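## Task

Lot numbers are printed on the shelf edge beneath each shelf spot, and several spots may carry the same number. Move one cardboard box from lot 451 and one from lot 434 onto the desk so that no part of either overhangs the desk edge. All other cardboard boxes must stay on their own shelves. Skip a lot that the storeroom does not have. The robot must not fall over or finish leaning.

## Robot and tools

ROBOT. A simulated Hello Robot Stretch 3 with one arm: a two-wheel differential base (it cannot drive sideways), a mast with a lift, and a telescoping arm that reaches out to the robot's right. To bring the gripper forward or back, drive the base. The base is 0.33 m long and 0.34 m wide with a rounded rear; it pivots about the point between the drive wheels, 0.05 m behind its front edge. Retracted and folded, the wrist pokes 0.06 m past the right side and a turn sweeps a 0.28 m radius; an unfolded level gripper reaches further. Loose objects may occasionally get a brief push from outside.

FRAMES. Base frame: origin on the floor between the drive wheels, x forward, y left, z up, metres. hand_pose is reported in it, located where the closed fingertips meet; with all wrist joints at 0, the hand's x points up, y back toward the mast, z toward the rear. Odometry frame = the base frame at scene start; base_odometry counts wheel turns only (slip counts as travel), heading in rad, left positive, -3.142 to 3.142.

move. One action per call. "base" holds exactly one key: translate_m (metres, a relative drive from where the base was last reported, forward positive, -3 to 3) or rotate_rad (radians, relative turn on the spot, left positive, -6.4 to 6.4). "joints" is one object of absolute targets by name: lift_m 0 to 1.1 m; arm_m 0 to 0.52 m extension; wrist_yaw_rad -1.345 to 4.42 (0 along the arm, positive toward the front); wrist_pitch_rad -1.57 to 0.451 (0 level, negative tips fingers down); wrist_roll_rad -2.911 to 2.918; gripper_m -0.089 to 0.179 (bigger is wider; fingertip gap is about 0.007 m less when nearly shut, 0.025 m less when wide); head_pan_rad -3.953 to 1.73 (0 forward, positive left, -1.57 looks along the arm); head_tilt_rad -1.53 to 0.419 (negative down). Base and joints can share a call and start together. "speeds" sets per-key top speeds (up to max); "pace" is "default" or "max" (default top speeds: translate 0.12 m/s, rotate 0.76 rad/s, lift 0.11 m/s, arm 0.14 m/s; max: 0.30, 1.90, 0.15, 0.40). The base is capped at 0.10 m/s and 0.63 rad/s unless lift_m < 0.30, arm_m < 0.03 and wrist_yaw_rad > 2.54. "contact_limits" stops a motion at a motor effort, given only alongside that motion's command: arm_m a number (% effort, negative direction when retracting), lift_m an object with "down" and/or "up" from 1 to 100 (below about 12 may trip in free motion; defaults roughly 32-47 down, 21-36 up), translate_m or rotate_rad a number that trips on either wheel. Without a limit the base has no contact stop. {"servos": "reboot"} goes alone and revives switched-off servos. "cameras" picks head_camera, nav_camera, wrist_camera or all ([] for none). "blocking" false returns within about 0.5 s while motion continues; a later move overrides only what it names. Actions end after about 14 s (time_out). Unknown keys make a call invalid; out-of-range values get it refused, and a refusal or an uncommanded stop cancels the rest of that reply's move, wait and finished_scene calls.

Other tools: wait (seconds 0 to 10, returns early once motion ends); stop (brakes all running motions; braked joints may keep pressing); zoom_image (camera name, region [x0, y0, x1, y1] in pixels of the latest image, at most 504 by 504); finished_scene (scene: the current scene's number; irreversible, and the goal must hold with the robot left alone). After ending the first scene, make no more calls in that reply.

RESULTS. The "move" line is done or the worst status. Statuses: done, moving, off_target (rested short, may still push), contact_stop (that joint goes slack), time_out, torque_fault (wrist or head servo off; reboot needed). on_its_own notes things you did not command; "held at" is a target, not a reading. motor_effort is % of max, positive toward higher values, bracket = peak of last action. lidar_m: 12 distances in 30-degree sectors, first straight ahead, counter-clockwise, seen only at 0.17 m height; "-" means nothing or too close. wrist_depth_mm and head_depth_mm: 7x7 grids of median depth in mm. turned_by_imu beats turned_by_wheels if they differ by over 0.15 rad. base_tilt gives forward/right lean in degrees (offset up to about 4). head_camera images arrive rotated; turn them a quarter clockwise; nav_camera a quarter counterclockwise. A calibration line lists intrinsics and T_world_to_cam per camera.

GRIPPING. Close to a value below the object's width to hold; open at least 0.05 above its width to let go. The reading does not prove a grasp; re-send if a heavy item slips.

SAFETY. Before folding the wrist (yaw to 3.0) or unfolding, put lift_m between 0.32 and 0.95, pitch -0.4, roll near 0; folded, lift may go to 0.25. With yaw below -0.4 keep pitch at -0.5 or lower. The wrist and head never contact-stop. Pushing on rigid things with the gripper above about 0.45 m, or driving while hooked on something, can tip the robot; if tilt appears, back the gripper off. Avoid drops, releasing moving objects, slams, hard pushes, and anything falling far.

Each tool is called after ">>>" as name(argument=value, ...) on one line, values as JSON.

## Session

>>> move(joints={"head_pan_rad": 0, "head_tilt_rad": -0.3}, cameras=["head_camera","nav_camera"])

>>> move(joints={"head_pan_rad": -1.57, "head_tilt_rad": -0.3}, cameras=["head_camera","nav_camera"])

>>> move(joints={"head_pan_rad": -2.9, "head_tilt_rad": -0.3}, cameras=["head_camera","nav_camera"])

>>> move(joints={"head_pan_rad": 1.57, "head_tilt_rad": -0.3}, cameras=["head_camera","nav_camera"])

Scene clock: 0.80 s.
move: done
base_odometry: x=+0.000 y=+0.000 heading=+0.000
turned_by_wheels: +0.000
turned_by_imu: +0.000
base_tilt: forward=-0.3 right=-1.2
lidar_m: 0.72 0.72 0.85 1.53 2.66 1.26 1.01 1.11 1.81 1.63 1.40 0.83
head_depth_mm: 675 710 750 797 843 901 964 / 657 691 726 769 815 870 929 / 643 670 706 745 786 838 892 / 623 652 687 728 768 824 867 / 605 633 665 700 737 783 830 / 590 617 647 681 715 756 803 / 577 602 630 660 694 735 776
base_status: not commanded
joint_positions: lift_m=+0.374 arm_m=+0.001 wrist_yaw_rad=+3.009 wrist_pitch_rad=-0.462 wrist_roll_rad=+0.000 gripper_m=+0.037 head_pan_rad=+0.000 head_tilt_rad=-0.301
joint_status: all done
measured_speeds: all 0
motor_effort: left_wheel=-0.2(0.7) right_wheel=+0.0(1.1) lift_m=+23.4(23.8) arm_m=-4.6(5.1) wrist_yaw_rad=+0.7(1.1) wrist_pitch_rad=+2.0(2.0) wrist_roll_rad=+0.2(0.2) gripper_m=+0.2(0.8) head_pan_rad=+0.3(2.1) head_tilt_rad=-3.0(8.6)
hand_pose: x=+0.0076 y=+0.0712 z=+0.3774 quat_wxyz=(+0.207, +0.697, +0.116, +0.676) (m; base frame)
wrist_depth_mm: - 138 - - - 865 - / - 150 - - - 976 - / - 167 912 - - 932 - / 834 771 203 812 805 808 769 / 707 681 212 661 655 677 660 / 606 598 126 569 129 578 579 / 529 543 289 352 504 517 511
pictures: head_camera (sideways), nav_camera (sideways)
camera_calibration:
head_camera: T_world_to_cam=[[-0.245991, -0.0462423, -0.968168, 1.27703], [0.0407541, 0.997485, -0.0579973, 0.0749237], [0.968415, -0.0537237, -0.243488, 0.26659], [0, 0, 0, 1]] pos_world=[0.0529153, -0.00135998, 1.30564]
nav_camera: T_world_to_cam=[[0.271389, 0.0170523, 0.962319, -1.21112], [0.0143481, -0.999804, 0.0136702, 0.0322464], [0.962363, 0.0100975, -0.27158, 0.300837], [0, 0, 0, 1]] pos_world=[0.0387067, 0.0498547, 1.24674]

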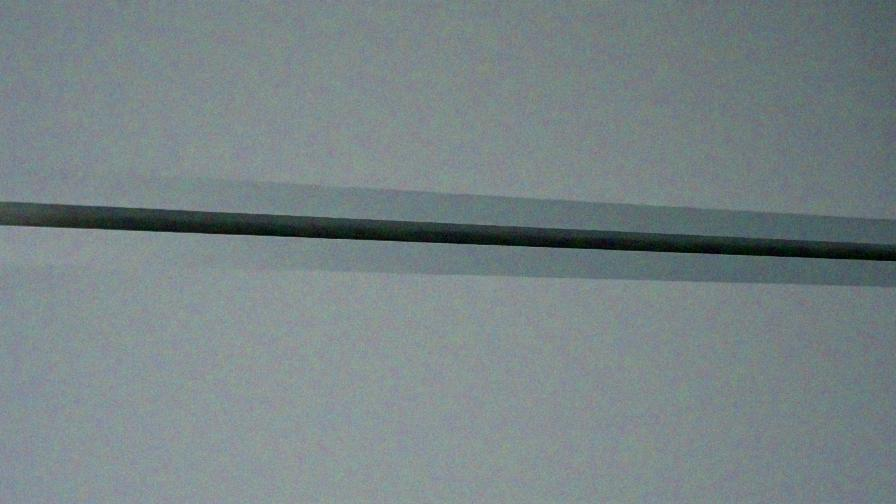

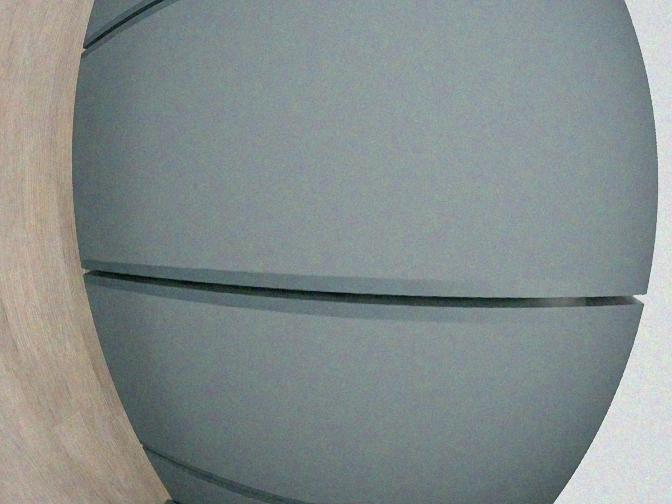

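Scene clock: 2.03 s.
move: done
base_odometry: x=+0.000 y=+0.000 heading=+0.000
turned_by_wheels: +0.000
turned_by_imu: +0.000
base_tilt: forward=-0.4 right=-1.2
lidar_m: 0.72 0.73 0.85 1.53 2.66 1.26 1.01 1.11 1.81 1.63 1.39 0.83
head_depth_mm: 1822 1800 1887 2336 2434 2042 1561 / 1918 2020 2092 2084 2111 2016 1560 / 1825 2009 2120 2238 2309 1968 1545 / 1713 1944 2049 2154 2121 1911 1538 / 1591 1861 1968 1941 1824 1823 1527 / 1508 1734 1905 1992 1928 1836 1524 / 1634 1782 1865 1967 1922 1855 1513
base_status: not commanded
joint_positions: lift_m=+0.374 arm_m=+0.001 wrist_yaw_rad=+3.009 wrist_pitch_rad=-0.462 wrist_roll_rad=+0.000 gripper_m=+0.037 head_pan_rad=-1.607 head_tilt_rad=-0.301
joint_status: all done
measured_speeds: all 0
motor_effort: left_wheel=-0.3(1.0) right_wheel=+0.0(1.2) lift_m=+23.1(24.0) arm_m=-6.2(6.5) wrist_yaw_rad=-0.8(2.1) wrist_pitch_rad=+1.9(2.1) wrist_roll_rad=+0.1(0.3) gripper_m=+0.4(0.8) head_pan_rad=+3.5(6.1) head_tilt_rad=-2.2(6.1)
hand_pose: x=+0.0076 y=+0.0712 z=+0.3774 quat_wxyz=(+0.207, +0.697, +0.116, +0.676) (m; base frame)
wrist_depth_mm: - 139 - - - 871 - / - 150 - - - 980 - / - 168 930 - - 934 - / 819 777 203 820 820 802 767 / 696 674 211 669 662 677 665 / 597 596 126 570 128 573 585 / 525 537 288 353 501 513 510
pictures: head_camera (sideways), nav_camera (sideways)
camera_calibration:
head_camera: T_world_to_cam=[[-0.0373147, 0.247493, -0.968171, 1.27576], [0.995363, -0.076755, -0.0579835, 0.0690662], [-0.0886625, -0.965845, -0.243481, 0.273037], [0, 0, 0, 1]] pos_world=[0.00306699, -0.0467299, 1.30564]
nav_camera: T_world_to_cam=[[0.00724162, -0.271814, 0.962323, -1.20952], [-0.99967, 0.0217514, 0.0136665, 0.0384423], [-0.0246466, -0.962104, -0.271566, 0.306805], [0, 0, 0, 1]] pos_world=[0.0547502, -0.034422, 1.24674]

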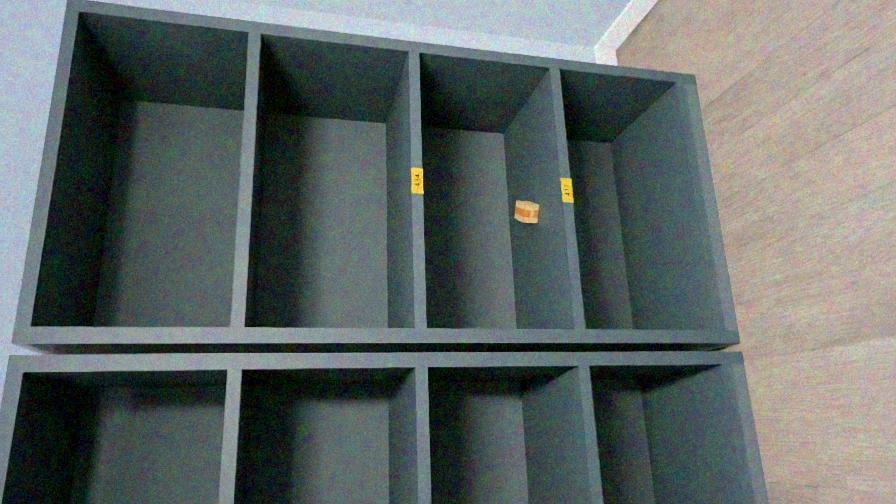

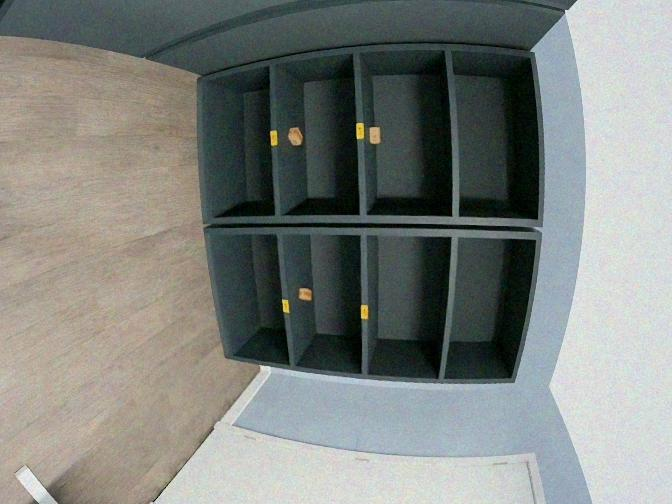

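Scene clock: 4.20 s.
move: done
base_odometry: x=+0.000 y=+0.000 heading=+0.000
turned_by_wheels: +0.000
turned_by_imu: +0.000
base_tilt: forward=-0.2 right=-1.1
lidar_m: 0.72 0.73 0.85 1.53 2.66 1.26 1.01 1.11 1.81 1.63 1.39 0.83
head_depth_mm: 1371 1413 1493 1577 1351 971 1514 / 1366 1427 1488 1569 1337 966 1498 / 1350 1410 1485 1557 1323 956 1543 / 1354 1421 1485 1558 1314 950 1484 / 1349 1414 1492 1568 1392 949 1529 / 1346 1408 1479 1567 1647 1725 1518 / 1341 1397 1461 1527 1616 1706 1520
base_status: not commanded
joint_positions: lift_m=+0.374 arm_m=+0.001 wrist_yaw_rad=+3.009 wrist_pitch_rad=-0.462 wrist_roll_rad=+0.000 gripper_m=+0.037 head_pan_rad=-2.908 head_tilt_rad=-0.301
joint_status: all done
measured_speeds: translate_m=+0.000 rotate_rad=+0.000 lift_m=+0.000 arm_m=+0.000 wrist_yaw_rad=+0.000 wrist_pitch_rad=+0.000 wrist_roll_rad=+0.000 head_pan_rad=+0.024 head_tilt_rad=+0.000
motor_effort: left_wheel=+0.2(0.8) right_wheel=+0.2(1.1) lift_m=+23.6(24.2) arm_m=-9.8(10.1) wrist_yaw_rad=+1.0(1.5) wrist_pitch_rad=+2.0(2.0) wrist_roll_rad=+0.1(0.3) gripper_m=+0.4(0.9) head_pan_rad=+3.3(5.4) head_tilt_rad=+0.1(4.8)
hand_pose: x=+0.0076 y=+0.0712 z=+0.3774 quat_wxyz=(+0.207, +0.697, +0.116, +0.676) (m; base frame)
wrist_depth_mm: - 138 - - - 873 - / - 150 - - - 975 - / - 167 934 - - 939 - / 832 764 203 812 816 799 773 / 693 671 211 658 649 665 663 / 595 599 126 576 128 576 578 / 525 534 289 353 505 513 507
pictures: head_camera (sideways), nav_camera (sideways)
camera_calibration:
head_camera: T_world_to_cam=[[0.228642, 0.101828, -0.96817, 1.27414], [0.190888, -0.979898, -0.0579818, 0.0739898], [-0.954612, -0.171555, -0.243483, 0.278319], [0, 0, 0, 1]] pos_world=[-0.0397591, -0.00949395, 1.30564]
nav_camera: T_world_to_cam=[[-0.260102, -0.0793184, 0.962318, -1.20787], [-0.245021, 0.969421, 0.0136781, 0.0339171], [-0.933976, -0.23223, -0.271583, 0.312416], [0, 0, 0, 1]] pos_world=[-0.0140712, -0.0561343, 1.24674]

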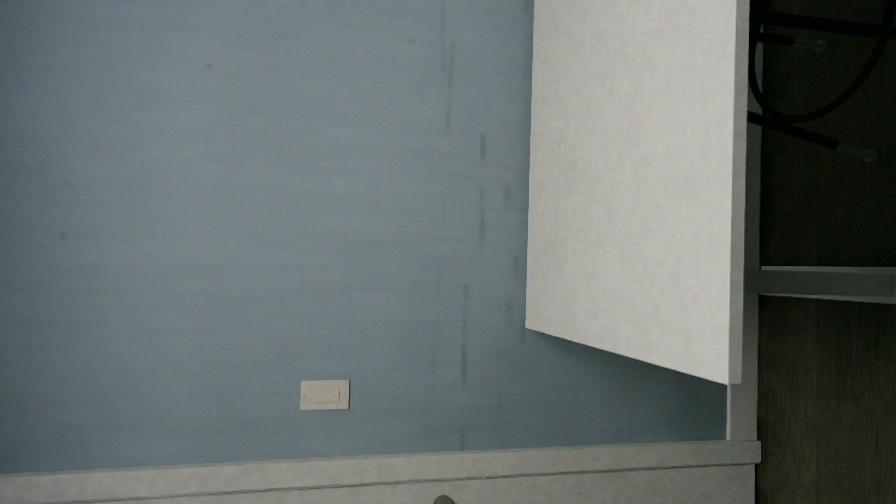

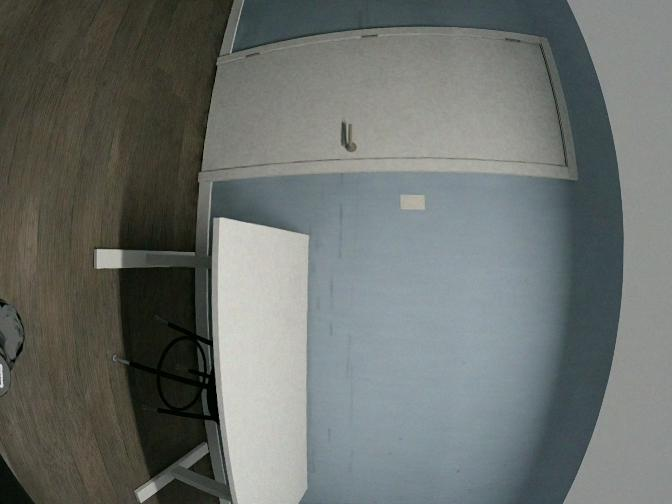

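Scene clock: 7.63 s.
move: done
base_odometry: x=+0.000 y=+0.000 heading=+0.000
turned_by_wheels: +0.000
turned_by_imu: +0.000
base_tilt: forward=-0.2 right=-1.3
lidar_m: 0.73 0.72 0.85 1.53 2.66 1.25 1.01 1.12 1.81 1.63 1.39 0.83
head_depth_mm: 1184 1191 1203 1223 1227 1245 1257 / 1532 1475 1483 1501 1519 1545 1487 / 2434 2557 2684 2813 2724 1904 1537 / 2373 2480 2598 2761 2834 1995 1532 / 2308 2401 2545 2669 2748 1983 1535 / 2241 2355 2462 2582 2652 1982 1519 / 2187 2304 2408 2527 2613 1974 1522
base_status: not commanded
joint_positions: lift_m=+0.374 arm_m=+0.001 wrist_yaw_rad=+3.009 wrist_pitch_rad=-0.462 wrist_roll_rad=+0.000 gripper_m=+0.037 head_pan_rad=+1.578 head_tilt_rad=-0.301
joint_status: all done
measured_speeds: translate_m=+0.000 rotate_rad=+0.000 lift_m=+0.000 arm_m=+0.000 wrist_yaw_rad=+0.000 wrist_pitch_rad=+0.000 wrist_roll_rad=+0.000 head_pan_rad=-0.024 head_tilt_rad=+0.000
motor_effort: left_wheel=-0.3(0.8) right_wheel=+0.2(1.1) lift_m=+24.5(24.5) arm_m=-13.0(13.4) wrist_yaw_rad=-0.7(1.6) wrist_pitch_rad=+1.9(2.1) wrist_roll_rad=-0.2(0.3) gripper_m=+0.4(1.1) head_pan_rad=-3.1(7.4) head_tilt_rad=+3.1(4.5)
hand_pose: x=+0.0076 y=+0.0712 z=+0.3774 quat_wxyz=(+0.207, +0.697, +0.116, +0.676) (m; base frame)
wrist_depth_mm: - 139 - - - 857 - / - 151 - - - 976 - / - 167 930 - - 940 - / 831 761 203 807 804 797 759 / 707 664 211 662 660 667 676 / 602 594 126 567 128 582 571 / 524 538 287 355 504 514 510
pictures: head_camera (sideways), nav_camera (sideways)
camera_calibration:
head_camera: T_world_to_cam=[[0.0480402, -0.245643, -0.968169, 1.27524], [-0.997753, 0.0335093, -0.0580101, 0.0812013], [0.0466924, 0.968781, -0.243481, 0.27222], [0, 0, 0, 1]] pos_world=[0.0070454, 0.0468121, 1.30564]
nav_camera: T_world_to_cam=[[-0.0190328, 0.271256, 0.962319, -1.20934], [0.999671, 0.0217058, 0.0136531, 0.026261], [-0.0171845, 0.962262, -0.27158, 0.306827], [0, 0, 0, 1]] pos_world=[-0.0439968, 0.0322231, 1.24674]

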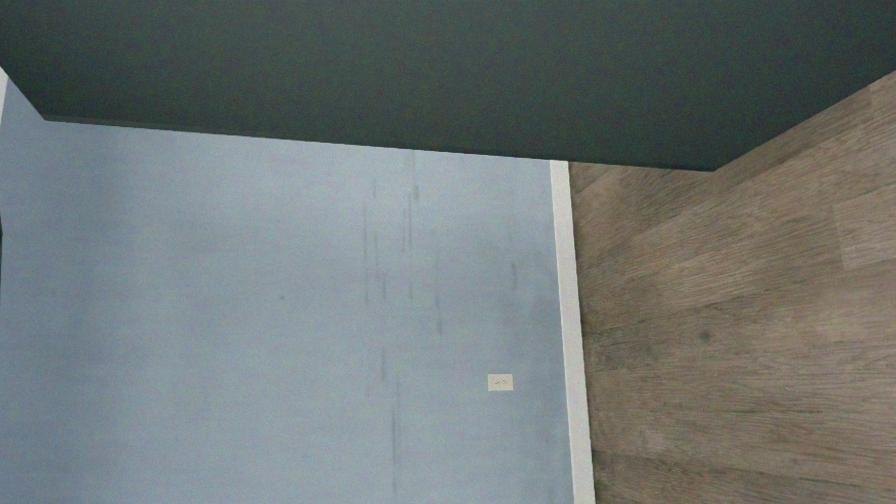

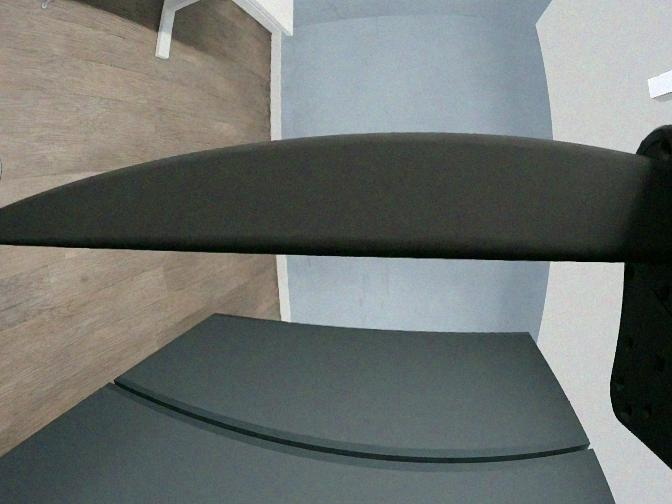

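>>> move(joints={"head_pan_rad": -1.25, "head_tilt_rad": -0.3}, cameras=["head_camera"])

>>> zoom_image(camera="head_camera", region=[360, 0, 640, 252])

>>> zoom_image(camera="head_camera", region=[360, 252, 640, 503])

Scene clock: 18.43 s.
move: done
base_odometry: x=+0.000 y=+0.000 heading=+0.000
turned_by_wheels: +0.000
turned_by_imu: +0.000
base_tilt: forward=-0.3 right=-1.2
lidar_m: 0.72 0.73 0.85 1.53 2.66 1.26 1.01 1.11 1.82 1.63 1.39 0.83
head_depth_mm: 1633 1824 1929 2017 2034 1927 1575 / 1403 1507 1600 1757 1755 1841 1555 / 1684 1876 1946 1987 1859 1819 1542 / 1707 1875 1975 2077 2117 1893 1543 / 1730 1877 1994 2087 2101 1870 1535 / 1739 1870 1988 2080 2036 1869 1534 / 1511 1552 1595 1687 1750 1792 1522
base_status: not commanded
joint_positions: lift_m=+0.374 arm_m=+0.001 wrist_yaw_rad=+3.009 wrist_pitch_rad=-0.462 wrist_roll_rad=+0.000 gripper_m=+0.037 head_pan_rad=-1.258 head_tilt_rad=-0.300
joint_status: all done
measured_speeds: translate_m=+0.000 rotate_rad=+0.000 lift_m=+0.000 arm_m=+0.000 wrist_yaw_rad=+0.000 wrist_pitch_rad=+0.000 wrist_roll_rad=+0.000 head_pan_rad=+0.024 head_tilt_rad=+0.000
motor_effort: left_wheel=-0.4(0.8) right_wheel=+0.0(1.4) lift_m=+24.7(25.2) arm_m=-12.7(13.6) wrist_yaw_rad=+0.4(1.5) wrist_pitch_rad=+1.8(2.0) wrist_roll_rad=-0.2(0.4) gripper_m=+0.1(1.0) head_pan_rad=+3.1(5.4) head_tilt_rad=+5.2(8.8)
hand_pose: x=+0.0076 y=+0.0712 z=+0.3774 quat_wxyz=(+0.207, +0.697, +0.116, +0.676) (m; base frame)
wrist_depth_mm: - 138 - - - 856 - / - 151 - - - 964 - / - 167 921 - - 937 - / 833 762 204 815 808 799 764 / 691 672 212 660 663 681 673 / 600 596 126 575 128 582 577 / 529 539 289 353 502 513 510
pictures: head_camera (sideways)
camera_calibration:
head_camera: T_world_to_cam=[[-0.119306, 0.218689, -0.968474, 1.27671], [0.961715, 0.267844, -0.0579923, 0.0692695], [0.246717, -0.938315, -0.242272, 0.269386], [0, 0, 0, 1]] pos_world=[0.0192396, -0.0449868, 1.30574]

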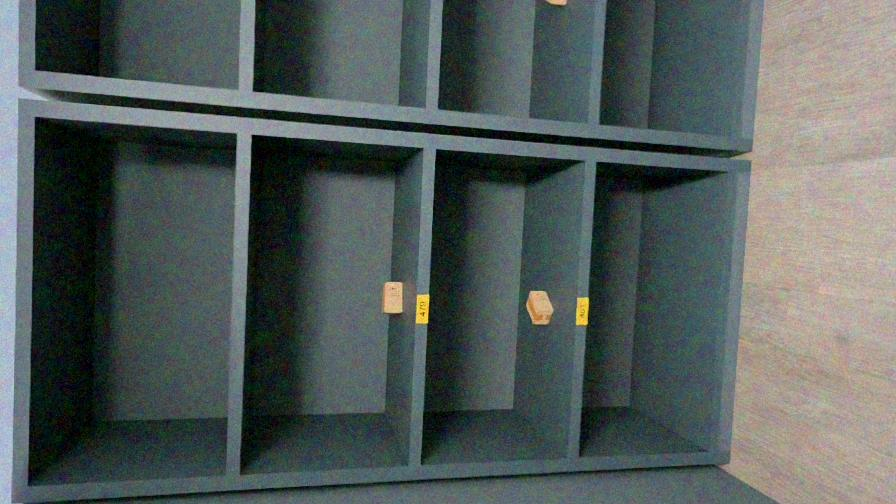

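Scaled by 1.800 from the camera's 896x504 image, which has a finer 1280x720 frame.

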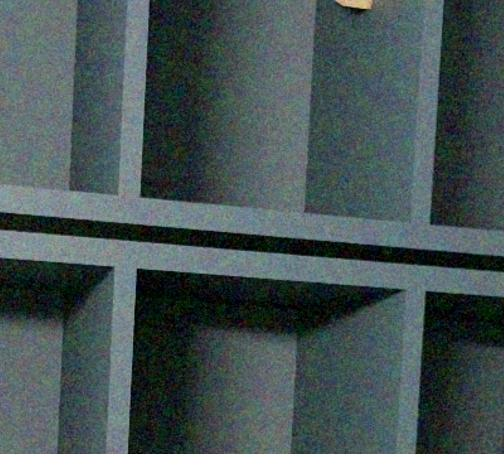

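Scaled by 1.800 from the camera's 896x504 image, which has a finer 1280x720 frame.

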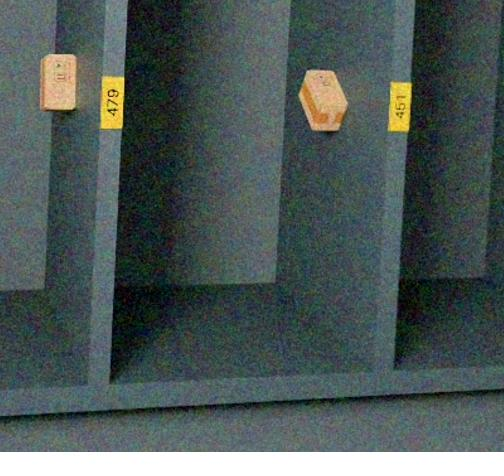

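>>> move(joints={"head_pan_rad": -1.75, "head_tilt_rad": -0.3}, cameras=["head_camera"])

>>> zoom_image(camera="head_camera", region=[380, 150, 620, 350])

Scene clock: 25.03 s.
move: done
base_odometry: x=+0.000 y=+0.000 heading=+0.000
turned_by_wheels: +0.000
turned_by_imu: +0.000
base_tilt: forward=-0.3 right=-1.2
lidar_m: 0.73 0.73 0.85 1.53 2.66 1.26 1.01 1.11 1.81 1.62 1.39 0.83
head_depth_mm: 1979 2005 2038 2061 2136 2007 1558 / 2162 2235 2305 2442 2491 2035 1560 / 2013 1930 2014 2019 2143 2027 1550 / 1868 2052 2176 2301 2295 1983 1539 / 1830 1973 2069 2160 2259 1910 1531 / 1741 1864 1955 2052 1942 1820 1517 / 1382 1422 1555 1579 1706 1797 1516
base_status: not commanded
joint_positions: lift_m=+0.374 arm_m=+0.001 wrist_yaw_rad=+3.009 wrist_pitch_rad=-0.462 wrist_roll_rad=+0.000 gripper_m=+0.037 head_pan_rad=-1.759 head_tilt_rad=-0.300
joint_status: all done
measured_speeds: all 0
motor_effort: left_wheel=-0.2(0.8) right_wheel=+0.0(0.7) lift_m=+25.5(25.7) arm_m=-12.6(13.2) wrist_yaw_rad=-0.1(1.3) wrist_pitch_rad=+1.9(2.0) wrist_roll_rad=-0.2(0.3) gripper_m=+0.2(0.9) head_pan_rad=-2.0(3.9) head_tilt_rad=+5.3(7.2)
hand_pose: x=+0.0076 y=+0.0712 z=+0.3774 quat_wxyz=(+0.207, +0.697, +0.116, +0.676) (m; base frame)
wrist_depth_mm: - 138 - - - 862 - / - 150 - - - 989 - / - 167 934 - - 939 - / 839 766 203 814 800 795 761 / 690 667 211 667 658 669 663 / 609 600 126 572 129 584 577 / 524 533 286 353 503 513 508
pictures: head_camera (sideways)
camera_calibration:
head_camera: T_world_to_cam=[[0.00027446, 0.249119, -0.968473, 1.27598], [0.972292, -0.226466, -0.0579778, 0.0691755], [-0.233769, -0.941623, -0.242278, 0.272336], [0, 0, 0, 1]] pos_world=[-0.00394521, -0.0457665, 1.30574]

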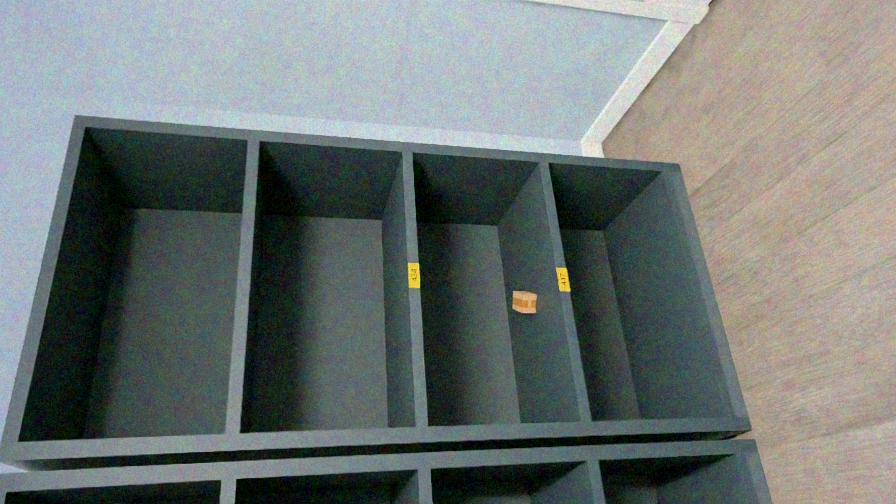

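Scaled by 2.100 from the camera's 896x504 image, which has a finer 1280x720 frame.

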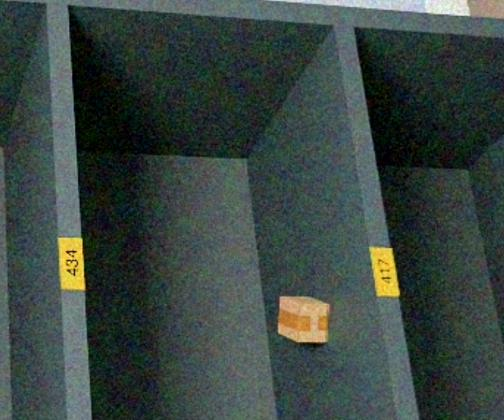

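>>> move(base={"rotate_rad": -1.15}, pace="max", cameras=[])

>>> move(base={"translate_m": 0.93}, pace="max", cameras=[])

>>> move(base={"rotate_rad": 1.45}, joints={"lift_m": 0.6, "wrist_yaw_rad": 0, "wrist_pitch_rad": -0.4, "gripper_m": 0.179, "head_pan_rad": -1.57, "head_tilt_rad": -0.6}, pace="max")

Scene clock: 111.07 s.
move: done
base_odometry: x=+0.000 y=+0.000 heading=-1.150
turned_by_wheels: -1.150
turned_by_imu: -1.130
base_tilt: forward=-0.3 right=-1.2
lidar_m: 1.64 0.87 0.72 0.72 0.81 1.32 2.66 1.26 1.01 1.11 1.72 1.63
head_depth_mm: 1351 1408 1474 1560 1355 972 1513 / 1349 1408 1485 1557 1341 964 1506 / 1351 1409 1470 1554 1324 954 1546 / 1348 1406 1491 1550 1318 951 1445 / 1354 1409 1482 1554 1592 947 1529 / 1345 1404 1478 1555 1639 1738 1524 / 1329 1391 1464 1531 1625 1707 1515
base_status: done
joint_positions: lift_m=+0.374 arm_m=+0.001 wrist_yaw_rad=+3.009 wrist_pitch_rad=-0.462 wrist_roll_rad=+0.000 gripper_m=+0.037 head_pan_rad=-1.750 head_tilt_rad=-0.300
joint_status: not commanded
measured_speeds: all 0
motor_effort: left_wheel=+8.3(12.7) right_wheel=-10.4(13.4) lift_m=+25.9(26.4) arm_m=-13.0(13.4) wrist_yaw_rad=-0.5(1.7) wrist_pitch_rad=+2.0(2.0) wrist_roll_rad=-0.1(0.3) gripper_m=+0.6(1.0) head_pan_rad=+2.6(4.3) head_tilt_rad=+4.4(6.0)
hand_pose: x=+0.0076 y=+0.0712 z=+0.3774 quat_wxyz=(+0.207, +0.697, +0.116, +0.676) (m; base frame)
wrist_depth_mm: - 138 - - - - - / - 151 161 - - - - / 959 167 175 - 834 - - / 839 764 203 820 815 795 786 / 692 680 212 663 653 670 670 / 596 593 126 569 129 578 572 / 521 535 288 353 503 512 509
pictures: none
No camera images: "cameras" was empty.

Scene clock: 121.33 s.
move: done
base_odometry: x=+0.380 y=-0.849 heading=-1.150
turned_by_wheels: +0.000
turned_by_imu: +0.000
base_tilt: forward=-0.3 right=-1.2
lidar_m: 1.08 0.66 0.55 0.54 0.61 0.98 3.54 1.56 1.58 1.72 1.40 0.80
head_depth_mm: 1509 1575 1652 1736 1837 1912 1561 / 1492 1554 1634 1713 1813 1879 1560 / 1495 1550 1634 1730 1810 1887 1543 / 1489 1562 1633 1712 1814 1891 1534 / 1489 1566 1635 1723 1815 1898 1540 / 1491 1548 1634 1711 1808 1896 1529 / 1506 1575 1658 1747 1841 1895 1526
base_status: done
joint_positions: lift_m=+0.374 arm_m=+0.001 wrist_yaw_rad=+3.009 wrist_pitch_rad=-0.462 wrist_roll_rad=+0.000 gripper_m=+0.037 head_pan_rad=-1.750 head_tilt_rad=-0.300
joint_status: not commanded
measured_speeds: all 0
motor_effort: left_wheel=+2.7(12.8) right_wheel=+6.9(10.8) lift_m=+26.6(27.4) arm_m=-10.8(13.6) wrist_yaw_rad=+0.3(2.1) wrist_pitch_rad=+1.9(2.1) wrist_roll_rad=+0.0(0.4) gripper_m=+0.1(1.1) head_pan_rad=+1.9(3.8) head_tilt_rad=+4.6(5.9)
hand_pose: x=+0.0076 y=+0.0712 z=+0.3774 quat_wxyz=(+0.207, +0.697, +0.116, +0.676) (m; base frame)
wrist_depth_mm: - 138 - - - - 519 / - 151 162 - - 574 - / 757 166 176 - - 631 - / 800 191 193 - - 700 - / 694 681 211 663 660 666 663 / 604 599 126 570 128 578 577 / 532 541 289 353 505 512 509
pictures: none
No camera images: "cameras" was empty.

Scene clock: 124.57 s.
move: done
base_odometry: x=+0.380 y=-0.849 heading=+0.300
turned_by_wheels: +1.450
turned_by_imu: +1.426
base_tilt: forward=-0.4 right=-1.0
lidar_m: 0.54 0.58 0.82 3.52 2.11 1.56 1.72 1.48 0.80 1.16 0.72 0.56
head_depth_mm: 935 1033 927 1072 1039 1054 1188 / 943 1038 912 1284 1110 1319 1210 / 949 1041 899 1289 1093 1360 1206 / 953 1051 885 1283 1083 1349 1214 / 960 1052 873 1299 1076 1352 1209 / 963 1064 862 1306 1072 1369 1205 / 972 1059 847 1243 1066 1289 1204
base_status: done
joint_positions: lift_m=+0.600 arm_m=+0.001 wrist_yaw_rad=+0.003 wrist_pitch_rad=-0.419 wrist_roll_rad=+0.000 gripper_m=+0.179 head_pan_rad=-1.568 head_tilt_rad=-0.600
joint_status: all done
measured_speeds: all 0
motor_effort: left_wheel=-8.7(12.9) right_wheel=+8.5(12.4) lift_m=+29.9(35.0) arm_m=-12.9(13.7) wrist_yaw_rad=-2.1(7.7) wrist_pitch_rad=+3.0(6.4) wrist_roll_rad=+0.1(0.3) gripper_m=+0.6(83.3) head_pan_rad=-3.3(5.2) head_tilt_rad=-4.9(6.2)
hand_pose: x=-0.0209 y=-0.3698 z=+0.6125 quat_wxyz=(+0.692, +0.148, -0.691, -0.146) (m; base frame)
wrist_depth_mm: - - - - - - - / - - - - - - 554 / - - - - - - - / - - - - - - - / - 142 - - - 894 567 / - 139 - - - - - / - 754 781 766 751 733 105
pictures: head_camera (sideways), nav_camera (sideways), wrist_camera
camera_calibration:
head_camera: T_world_to_cam=[[-0.0476755, 0.520106, -0.85277, 1.12527], [0.997534, -0.0192252, -0.0674943, 0.0813448], [-0.0514988, -0.853885, -0.517907, 0.629885], [0, 0, 0, 1]] pos_world=[0.00494199, -0.0458471, 1.29131]
nav_camera: T_world_to_cam=[[0.0184938, -0.542735, 0.8397, -1.04964], [-0.999753, -0.0203602, 0.00885917, 0.0447744], [0.0122883, -0.839657, -0.542978, 0.65981], [0, 0, 0, 1]] pos_world=[0.0560674, -0.0147533, 1.23925]
wrist_camera: T_world_to_cam=[[-0.998888, -0.0396997, -0.0254378, -0.0133152], [-0.00239789, 0.58158, -0.813486, 0.745843], [0.0470893, -0.81252, -0.581028, 0.222489], [0, 0, 0, 1]] pos_world=[-0.0219888, -0.253519, 0.735666]

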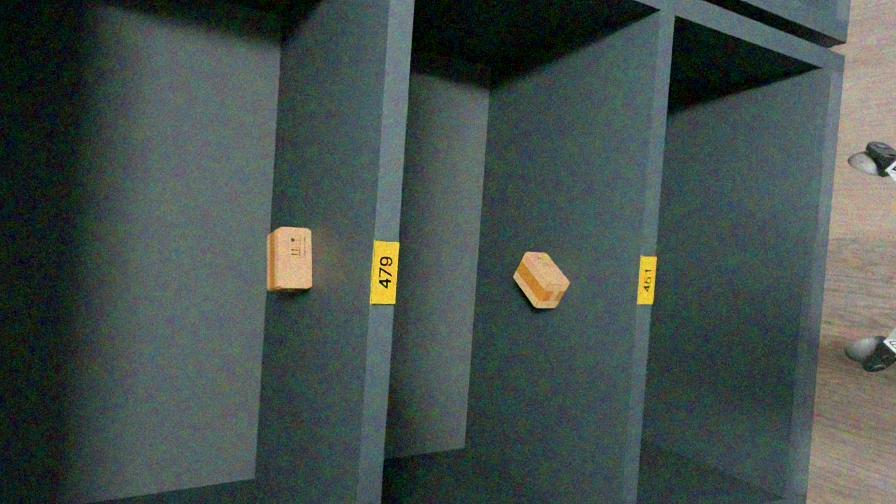

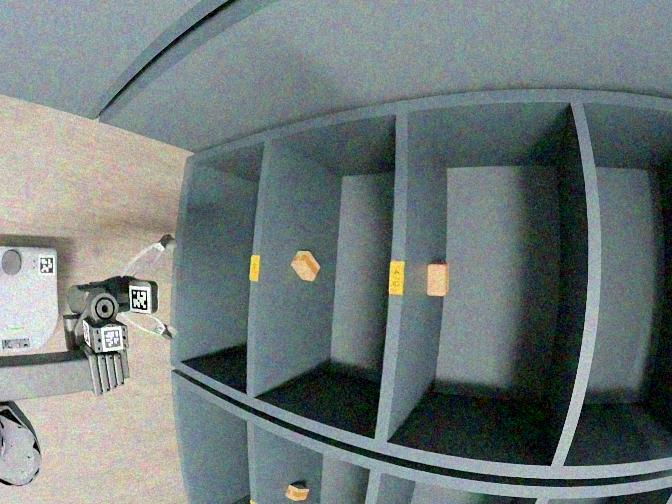

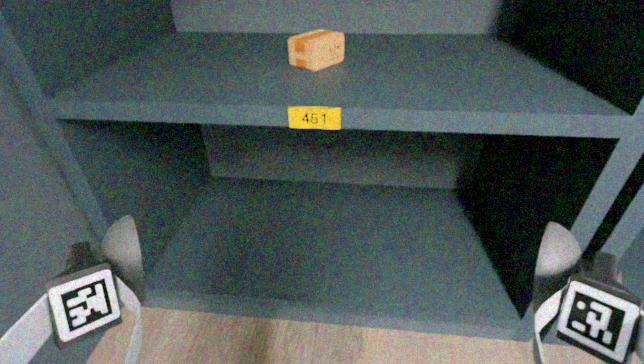

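>>> move(base={"rotate_rad": -1.0}, joints={"lift_m": 0.57, "wrist_pitch_rad": -0.25}, pace="max", cameras=[])

>>> move(base={"translate_m": 0.13}, pace="max", cameras=[])

>>> move(base={"rotate_rad": 1.0}, pace="max", cameras=[])

>>> move(base={"translate_m": -0.04}, joints={"arm_m": 0.3}, pace="max", cameras=["wrist_camera","head_camera"])

Scene clock: 165.40 s.
move: done
base_odometry: x=+0.380 y=-0.849 heading=-0.700
turned_by_wheels: -1.000
turned_by_imu: -0.983
base_tilt: forward=-0.4 right=-1.2
lidar_m: 0.69 0.55 0.54 0.59 0.89 3.52 2.11 1.56 1.72 1.47 0.80 1.16
head_depth_mm: 1476 1592 1714 1858 1859 1503 1239 / 1564 1692 1842 2024 1862 1484 1238 / 1239 1339 1517 2057 1803 1480 1234 / 1330 1408 1594 1600 1740 1473 1235 / 1388 1481 1675 1433 1659 1435 1222 / 1270 1333 1096 1419 1536 1368 1210 / 1151 1221 911 1236 990 1106 1183
base_status: done
joint_positions: lift_m=+0.570 arm_m=+0.001 wrist_yaw_rad=+0.003 wrist_pitch_rad=-0.272 wrist_roll_rad=+0.000 gripper_m=+0.179 head_pan_rad=-1.570 head_tilt_rad=-0.600
joint_status: all done
measured_speeds: all 0
motor_effort: left_wheel=+8.1(12.4) right_wheel=-10.4(13.1) lift_m=+30.5(31.8) arm_m=-12.9(13.4) wrist_yaw_rad=-3.9(3.9) wrist_pitch_rad=+3.5(5.0) wrist_roll_rad=-0.1(0.3) gripper_m=+1.0(1.2) head_pan_rad=-2.8(3.6) head_tilt_rad=-3.6(5.0)
hand_pose: x=-0.0209 y=-0.3859 z=+0.6167 quat_wxyz=(+0.701, +0.097, -0.700, -0.095) (m; base frame)
wrist_depth_mm: - - - - - - - / - - - - - - - / - - - - - - - / - - - - - - - / - 147 - - - - - / - 141 - 992 980 991 983 / - 714 809 821 821 794 105
pictures: none
No camera images: "cameras" was empty.

Scene clock: 167.67 s.
move: done
base_odometry: x=+0.480 y=-0.932 heading=-0.699
turned_by_wheels: +0.000
turned_by_imu: +0.000
base_tilt: forward=-0.5 right=-1.2
lidar_m: 0.60 0.47 0.47 0.50 0.76 3.62 1.85 1.69 1.80 0.79 0.75 1.06
head_depth_mm: 1551 1663 1805 1933 1880 1500 1246 / 1236 1346 1851 2106 1857 1486 1237 / 1312 1413 1554 1623 1791 1481 1235 / 1386 1491 1665 1460 1680 1461 1230 / 1296 1372 1029 1412 1215 1386 1220 / 1144 1208 793 875 963 1092 1177 / 598 647 710 817 961 1126 1145
base_status: done
joint_positions: lift_m=+0.570 arm_m=+0.001 wrist_yaw_rad=+0.003 wrist_pitch_rad=-0.272 wrist_roll_rad=+0.000 gripper_m=+0.179 head_pan_rad=-1.570 head_tilt_rad=-0.600
joint_status: not commanded
measured_speeds: all 0
motor_effort: left_wheel=+7.4(12.7) right_wheel=+0.4(7.9) lift_m=+28.3(30.6) arm_m=-12.4(13.2) wrist_yaw_rad=-1.0(3.9) wrist_pitch_rad=+3.5(3.7) wrist_roll_rad=-0.2(0.3) gripper_m=+0.9(1.0) head_pan_rad=-2.1(3.5) head_tilt_rad=-3.1(4.7)
hand_pose: x=-0.0209 y=-0.3859 z=+0.6168 quat_wxyz=(+0.701, +0.097, -0.700, -0.095) (m; base frame)
wrist_depth_mm: 681 - - - - - - / - - - - - - - / - 536 - - - - - / - - - - - - - / - 143 - - - - - / - 139 698 986 999 996 979 / - - 754 845 846 803 105
pictures: none
No camera images: "cameras" was empty.

Scene clock: 170.20 s.
move: done
base_odometry: x=+0.480 y=-0.932 heading=+0.300
turned_by_wheels: +1.000
turned_by_imu: +0.984
base_tilt: forward=-0.2 right=-1.2
lidar_m: 0.47 0.49 0.71 2.41 2.23 1.68 1.80 1.42 0.75 1.06 0.62 0.48
head_depth_mm: 851 933 926 711 1112 940 1144 / 856 944 913 701 1108 934 1172 / 861 946 825 1182 1094 961 1161 / 867 954 823 1187 1035 951 1159 / 871 953 872 1198 1077 944 1153 / 877 966 860 1206 1077 1258 1153 / 870 944 848 986 1005 1004 1138
base_status: done
joint_positions: lift_m=+0.570 arm_m=+0.001 wrist_yaw_rad=+0.002 wrist_pitch_rad=-0.272 wrist_roll_rad=+0.000 gripper_m=+0.179 head_pan_rad=-1.570 head_tilt_rad=-0.600
joint_status: not commanded
measured_speeds: all 0
motor_effort: left_wheel=-8.7(12.6) right_wheel=+8.5(12.6) lift_m=+26.4(28.8) arm_m=-12.9(13.6) wrist_yaw_rad=-2.6(4.0) wrist_pitch_rad=+3.6(3.7) wrist_roll_rad=-0.1(0.3) gripper_m=+0.7(1.1) head_pan_rad=-2.0(3.2) head_tilt_rad=-2.8(3.9)
hand_pose: x=-0.0209 y=-0.3859 z=+0.6168 quat_wxyz=(+0.701, +0.097, -0.700, -0.095) (m; base frame)
wrist_depth_mm: - - - - - - 687 / - - - - - - 722 / - - - 540 - - - / - - - - - - - / - 142 - - - - - / - 126 - - - - - / - - - - - - 105
pictures: none
No camera images: "cameras" was empty.

Scene clock: 172.20 s.
move: done
base_odometry: x=+0.442 y=-0.944 heading=+0.300
turned_by_wheels: +0.000
turned_by_imu: +0.000
base_tilt: forward=-0.4 right=-1.4
lidar_m: 0.51 0.54 0.77 2.62 1.92 1.66 1.76 1.41 0.72 1.06 0.67 0.52
head_depth_mm: 852 934 926 709 1073 940 1115 / 854 937 914 700 1105 934 1144 / 859 947 898 1169 1096 600 1110 / 867 948 813 1182 1051 620 1140 / 871 956 872 1196 1078 947 1159 / 877 962 853 1204 1072 1262 1147 / 884 962 846 1081 1049 1103 1143
base_status: done
joint_positions: lift_m=+0.570 arm_m=+0.300 wrist_yaw_rad=+0.002 wrist_pitch_rad=-0.270 wrist_roll_rad=+0.000 gripper_m=+0.179 head_pan_rad=-1.570 head_tilt_rad=-0.600
joint_status: all done
measured_speeds: all 0
motor_effort: left_wheel=-5.0(12.0) right_wheel=-4.8(9.7) lift_m=+25.4(27.0) arm_m=+11.1(14.7) wrist_yaw_rad=-2.6(4.1) wrist_pitch_rad=+3.4(3.6) wrist_roll_rad=-0.2(0.4) gripper_m=+0.5(1.1) head_pan_rad=-2.0(3.3) head_tilt_rad=-2.3(3.6)
hand_pose: x=-0.0209 y=-0.6855 z=+0.6171 quat_wxyz=(+0.701, +0.096, -0.700, -0.095) (m; base frame)
wrist_depth_mm: 508 - - - - - - / - - - - - - - / - - - - - - - / - - - 298 - - - / 306 292 302 282 313 300 312 / - 242 259 258 256 257 255 / 207 213 220 219 217 216 105
pictures: head_camera (sideways), wrist_camera
camera_calibration:
head_camera: T_world_to_cam=[[-0.0466337, 0.520206, -0.852767, 1.12526], [0.997499, -0.021145, -0.0674473, 0.0812975], [-0.0531183, -0.853779, -0.517919, 0.629907], [0, 0, 0, 1]] pos_world=[0.00484055, -0.0458479, 1.29131]
wrist_camera: T_world_to_cam=[[-0.998898, -0.0425801, -0.0197335, -0.0312324], [-0.00179903, 0.454916, -0.890533, 0.893869], [0.0468961, -0.889516, -0.454491, -0.162084], [0, 0, 0, 1]] pos_world=[-0.0219888, -0.552141, 0.721737]

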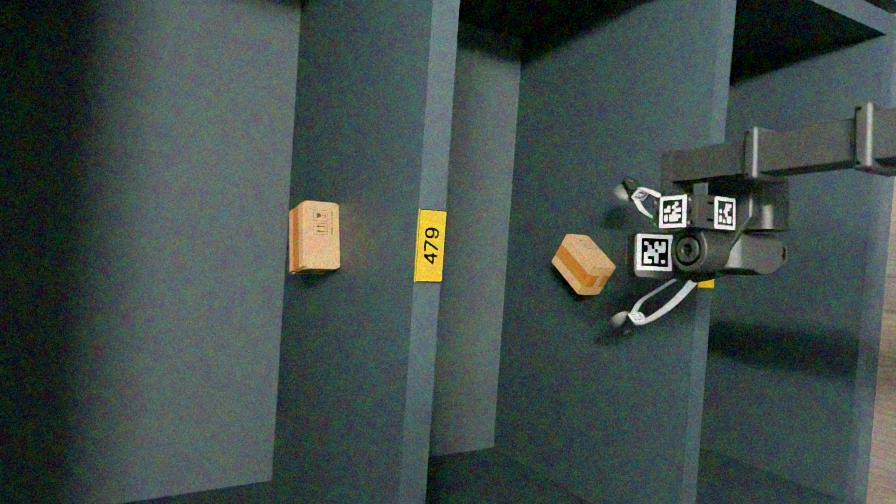

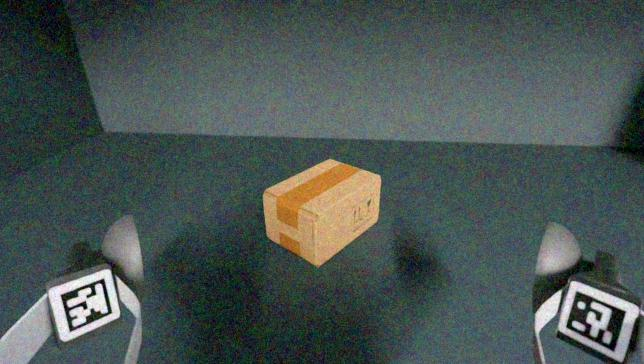

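>>> move(base={"translate_m": -0.111}, joints={"lift_m": 0.66, "wrist_yaw_rad": 0.55}, pace="max", cameras=[])

>>> move(joints={"arm_m": 0.47}, contact_limits={"arm_m": 30}, cameras=["head_camera","wrist_camera"])

Scene clock: 221.30 s.
move: done
base_odometry: x=+0.336 y=-0.977 heading=+0.300
turned_by_wheels: +0.000
turned_by_imu: +0.000
base_tilt: forward=-0.4 right=-1.2
lidar_m: 0.62 0.65 0.93 3.65 2.14 1.57 1.65 1.36 0.67 1.05 0.81 0.63
head_depth_mm: 842 913 859 709 873 879 1001 / 848 931 911 701 1107 879 401 / 854 937 897 693 1094 572 1135 / 857 941 886 1183 1084 597 1158 / 866 951 806 1185 1006 913 1148 / 867 954 858 1200 1069 939 1144 / 874 962 846 1203 1067 1260 1147
base_status: done
joint_positions: lift_m=+0.660 arm_m=+0.300 wrist_yaw_rad=+0.547 wrist_pitch_rad=-0.270 wrist_roll_rad=+0.000 gripper_m=+0.179 head_pan_rad=-1.570 head_tilt_rad=-0.600
joint_status: all done
measured_speeds: all 0
motor_effort: left_wheel=-4.5(11.2) right_wheel=-7.7(12.6) lift_m=+22.9(34.5) arm_m=-11.4(13.2) wrist_yaw_rad=+2.1(9.9) wrist_pitch_rad=+3.3(3.4) wrist_roll_rad=+0.0(0.3) gripper_m=+0.9(1.0) head_pan_rad=-0.9(2.5) head_tilt_rad=-2.0(2.9)
hand_pose: x=+0.1036 y=-0.6504 z=+0.7071 quat_wxyz=(+0.701, +0.281, -0.648, +0.097) (m; base frame)
wrist_depth_mm: - - - 634 - - - / - - - 676 - - - / - - - 715 - - - / - - - - - - - / 462 143 - - 350 - - / - 126 - - 327 331 - / - 314 313 312 319 310 105
pictures: none
No camera images: "cameras" was empty.

Scene clock: 223.80 s.
move: done
base_odometry: x=+0.336 y=-0.977 heading=+0.300
turned_by_wheels: +0.000
turned_by_imu: +0.000
base_tilt: forward=-0.4 right=-1.2
lidar_m: 0.61 0.65 0.93 3.64 2.13 1.57 1.65 1.36 0.66 1.05 0.81 0.64
head_depth_mm: 844 914 859 710 882 877 998 / 845 927 912 700 1103 867 402 / 852 934 897 692 681 880 1139 / 864 941 882 714 784 952 1153 / 860 946 808 1184 1006 947 1152 / 870 955 858 1201 1034 940 1154 / 878 959 844 1209 1060 1256 1143
base_status: not commanded
joint_positions: lift_m=+0.660 arm_m=+0.470 wrist_yaw_rad=+0.547 wrist_pitch_rad=-0.270 wrist_roll_rad=+0.000 gripper_m=+0.179 head_pan_rad=-1.570 head_tilt_rad=-0.600
joint_status: all done
measured_speeds: all 0
motor_effort: left_wheel=-4.6(4.9) right_wheel=-8.1(8.6) lift_m=+29.2(29.2) arm_m=+13.3(14.8) wrist_yaw_rad=+1.4(3.1) wrist_pitch_rad=+3.3(3.4) wrist_roll_rad=-0.3(0.3) gripper_m=+0.4(1.1) head_pan_rad=-1.3(2.4) head_tilt_rad=-1.6(2.6)
contact_limits: arm_m 30 (drawing in: default 31, maximum 55; extending or still: default 40, maximum 69)
hand_pose: x=+0.1037 y=-0.8204 z=+0.7071 quat_wxyz=(+0.701, +0.281, -0.648, +0.097) (m; base frame)
wrist_depth_mm: - - 506 - 332 296 262 / - - 544 - - 313 271 / - - 581 - - 324 285 / - - - - - 330 298 / - 142 - - - - 308 / - 126 - - - - 304 / 306 313 314 322 320 311 105
pictures: head_camera (sideways), wrist_camera
camera_calibration:
head_camera: T_world_to_cam=[[-0.0466337, 0.520206, -0.852767, 1.12526], [0.997499, -0.021145, -0.0674473, 0.0812975], [-0.0531183, -0.853779, -0.517919, 0.629907], [0, 0, 0, 1]] pos_world=[0.00484055, -0.0458479, 1.29131]
wrist_camera: T_world_to_cam=[[-0.832241, -0.554063, -0.0197209, -0.347687], [-0.237231, 0.388036, -0.89059, 1.00524], [0.501096, -0.736507, -0.45438, -0.168712], [0, 0, 0, 1]] pos_world=[0.0336545, -0.706966, 0.811737]

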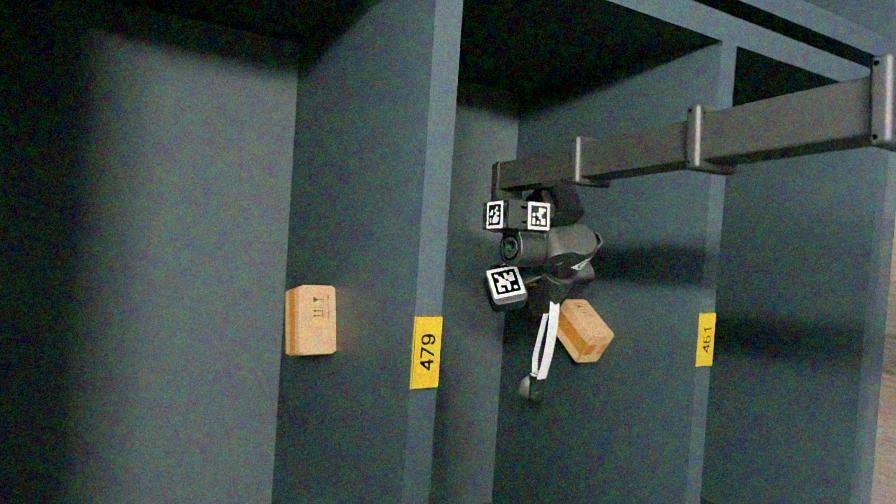

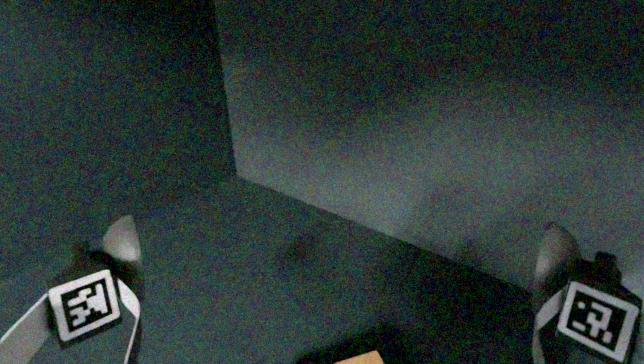

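>>> move(joints={"lift_m": 0.54, "arm_m": 0.458}, contact_limits={"lift_m": {"down": 14}}, cameras=["head_camera","wrist_camera"])

Scene clock: 244.07 s.
move: done
base_odometry: x=+0.336 y=-0.977 heading=+0.300
turned_by_wheels: +0.000
turned_by_imu: +0.000
base_tilt: forward=-0.3 right=-1.2
lidar_m: 0.62 0.65 0.94 3.65 2.13 1.57 1.65 1.36 0.66 1.05 0.82 0.63
head_depth_mm: 844 910 861 707 879 878 1003 / 846 932 911 701 1106 936 1097 / 854 937 899 691 1058 664 1110 / 858 943 883 1169 1029 917 1156 / 865 947 809 1186 1006 948 1153 / 866 956 857 1191 1071 941 1145 / 872 967 848 1205 1064 1254 1148
base_status: not commanded
joint_positions: lift_m=+0.540 arm_m=+0.458 wrist_yaw_rad=+0.547 wrist_pitch_rad=-0.270 wrist_roll_rad=+0.000 gripper_m=+0.179 head_pan_rad=-1.570 head_tilt_rad=-0.600
joint_status: all done
measured_speeds: all 0
motor_effort: left_wheel=-4.3(4.8) right_wheel=-8.0(8.8) lift_m=+23.1(30.0) arm_m=-11.5(14.1) wrist_yaw_rad=+1.6(3.3) wrist_pitch_rad=+3.3(3.4) wrist_roll_rad=+0.1(0.3) gripper_m=+0.4(1.1) head_pan_rad=-1.5(2.0) head_tilt_rad=-0.9(1.8)
contact_limits: lift_m down 14 (down: maximum 72; up: maximum 65)
hand_pose: x=+0.1037 y=-0.8084 z=+0.5871 quat_wxyz=(+0.701, +0.281, -0.648, +0.097) (m; base frame)
wrist_depth_mm: - - 516 - 336 307 273 / - - 553 - - 316 281 / - - - - - 326 294 / 327 325 321 320 319 318 301 / 280 255 266 179 187 260 259 / - 144 209 148 157 213 - / 173 182 183 151 171 181 107
pictures: head_camera (sideways), wrist_camera
camera_calibration:
head_camera: T_world_to_cam=[[-0.0466337, 0.520206, -0.852767, 1.12526], [0.997499, -0.021145, -0.0674473, 0.0812975], [-0.0531183, -0.853779, -0.517919, 0.629907], [0, 0, 0, 1]] pos_world=[0.00484055, -0.0458479, 1.29131]
wrist_camera: T_world_to_cam=[[-0.832246, -0.554055, -0.0197452, -0.343382], [-0.237164, 0.387984, -0.89063, 0.893699], [0.501119, -0.73654, -0.4543, -0.214479], [0, 0, 0, 1]] pos_world=[0.0336544, -0.694966, 0.691737]

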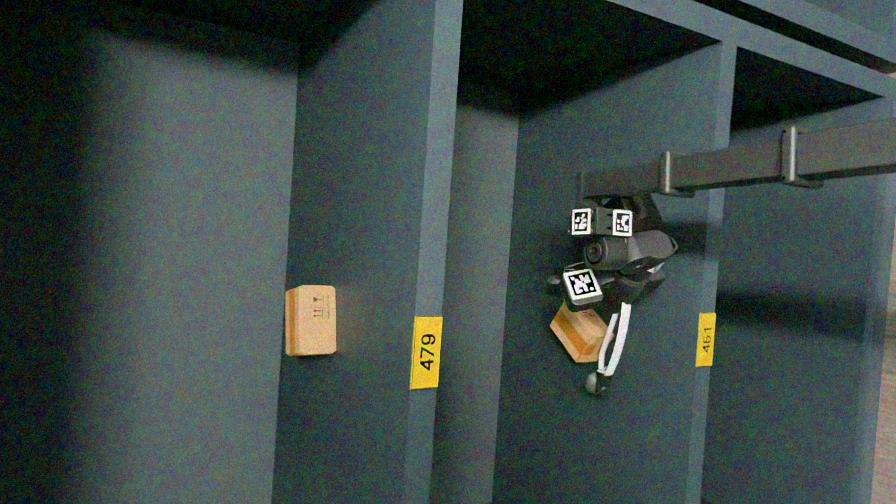

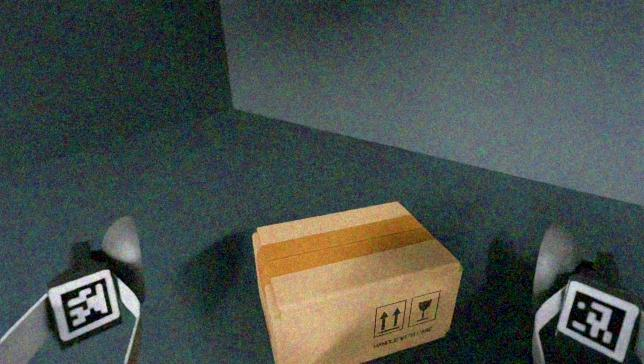

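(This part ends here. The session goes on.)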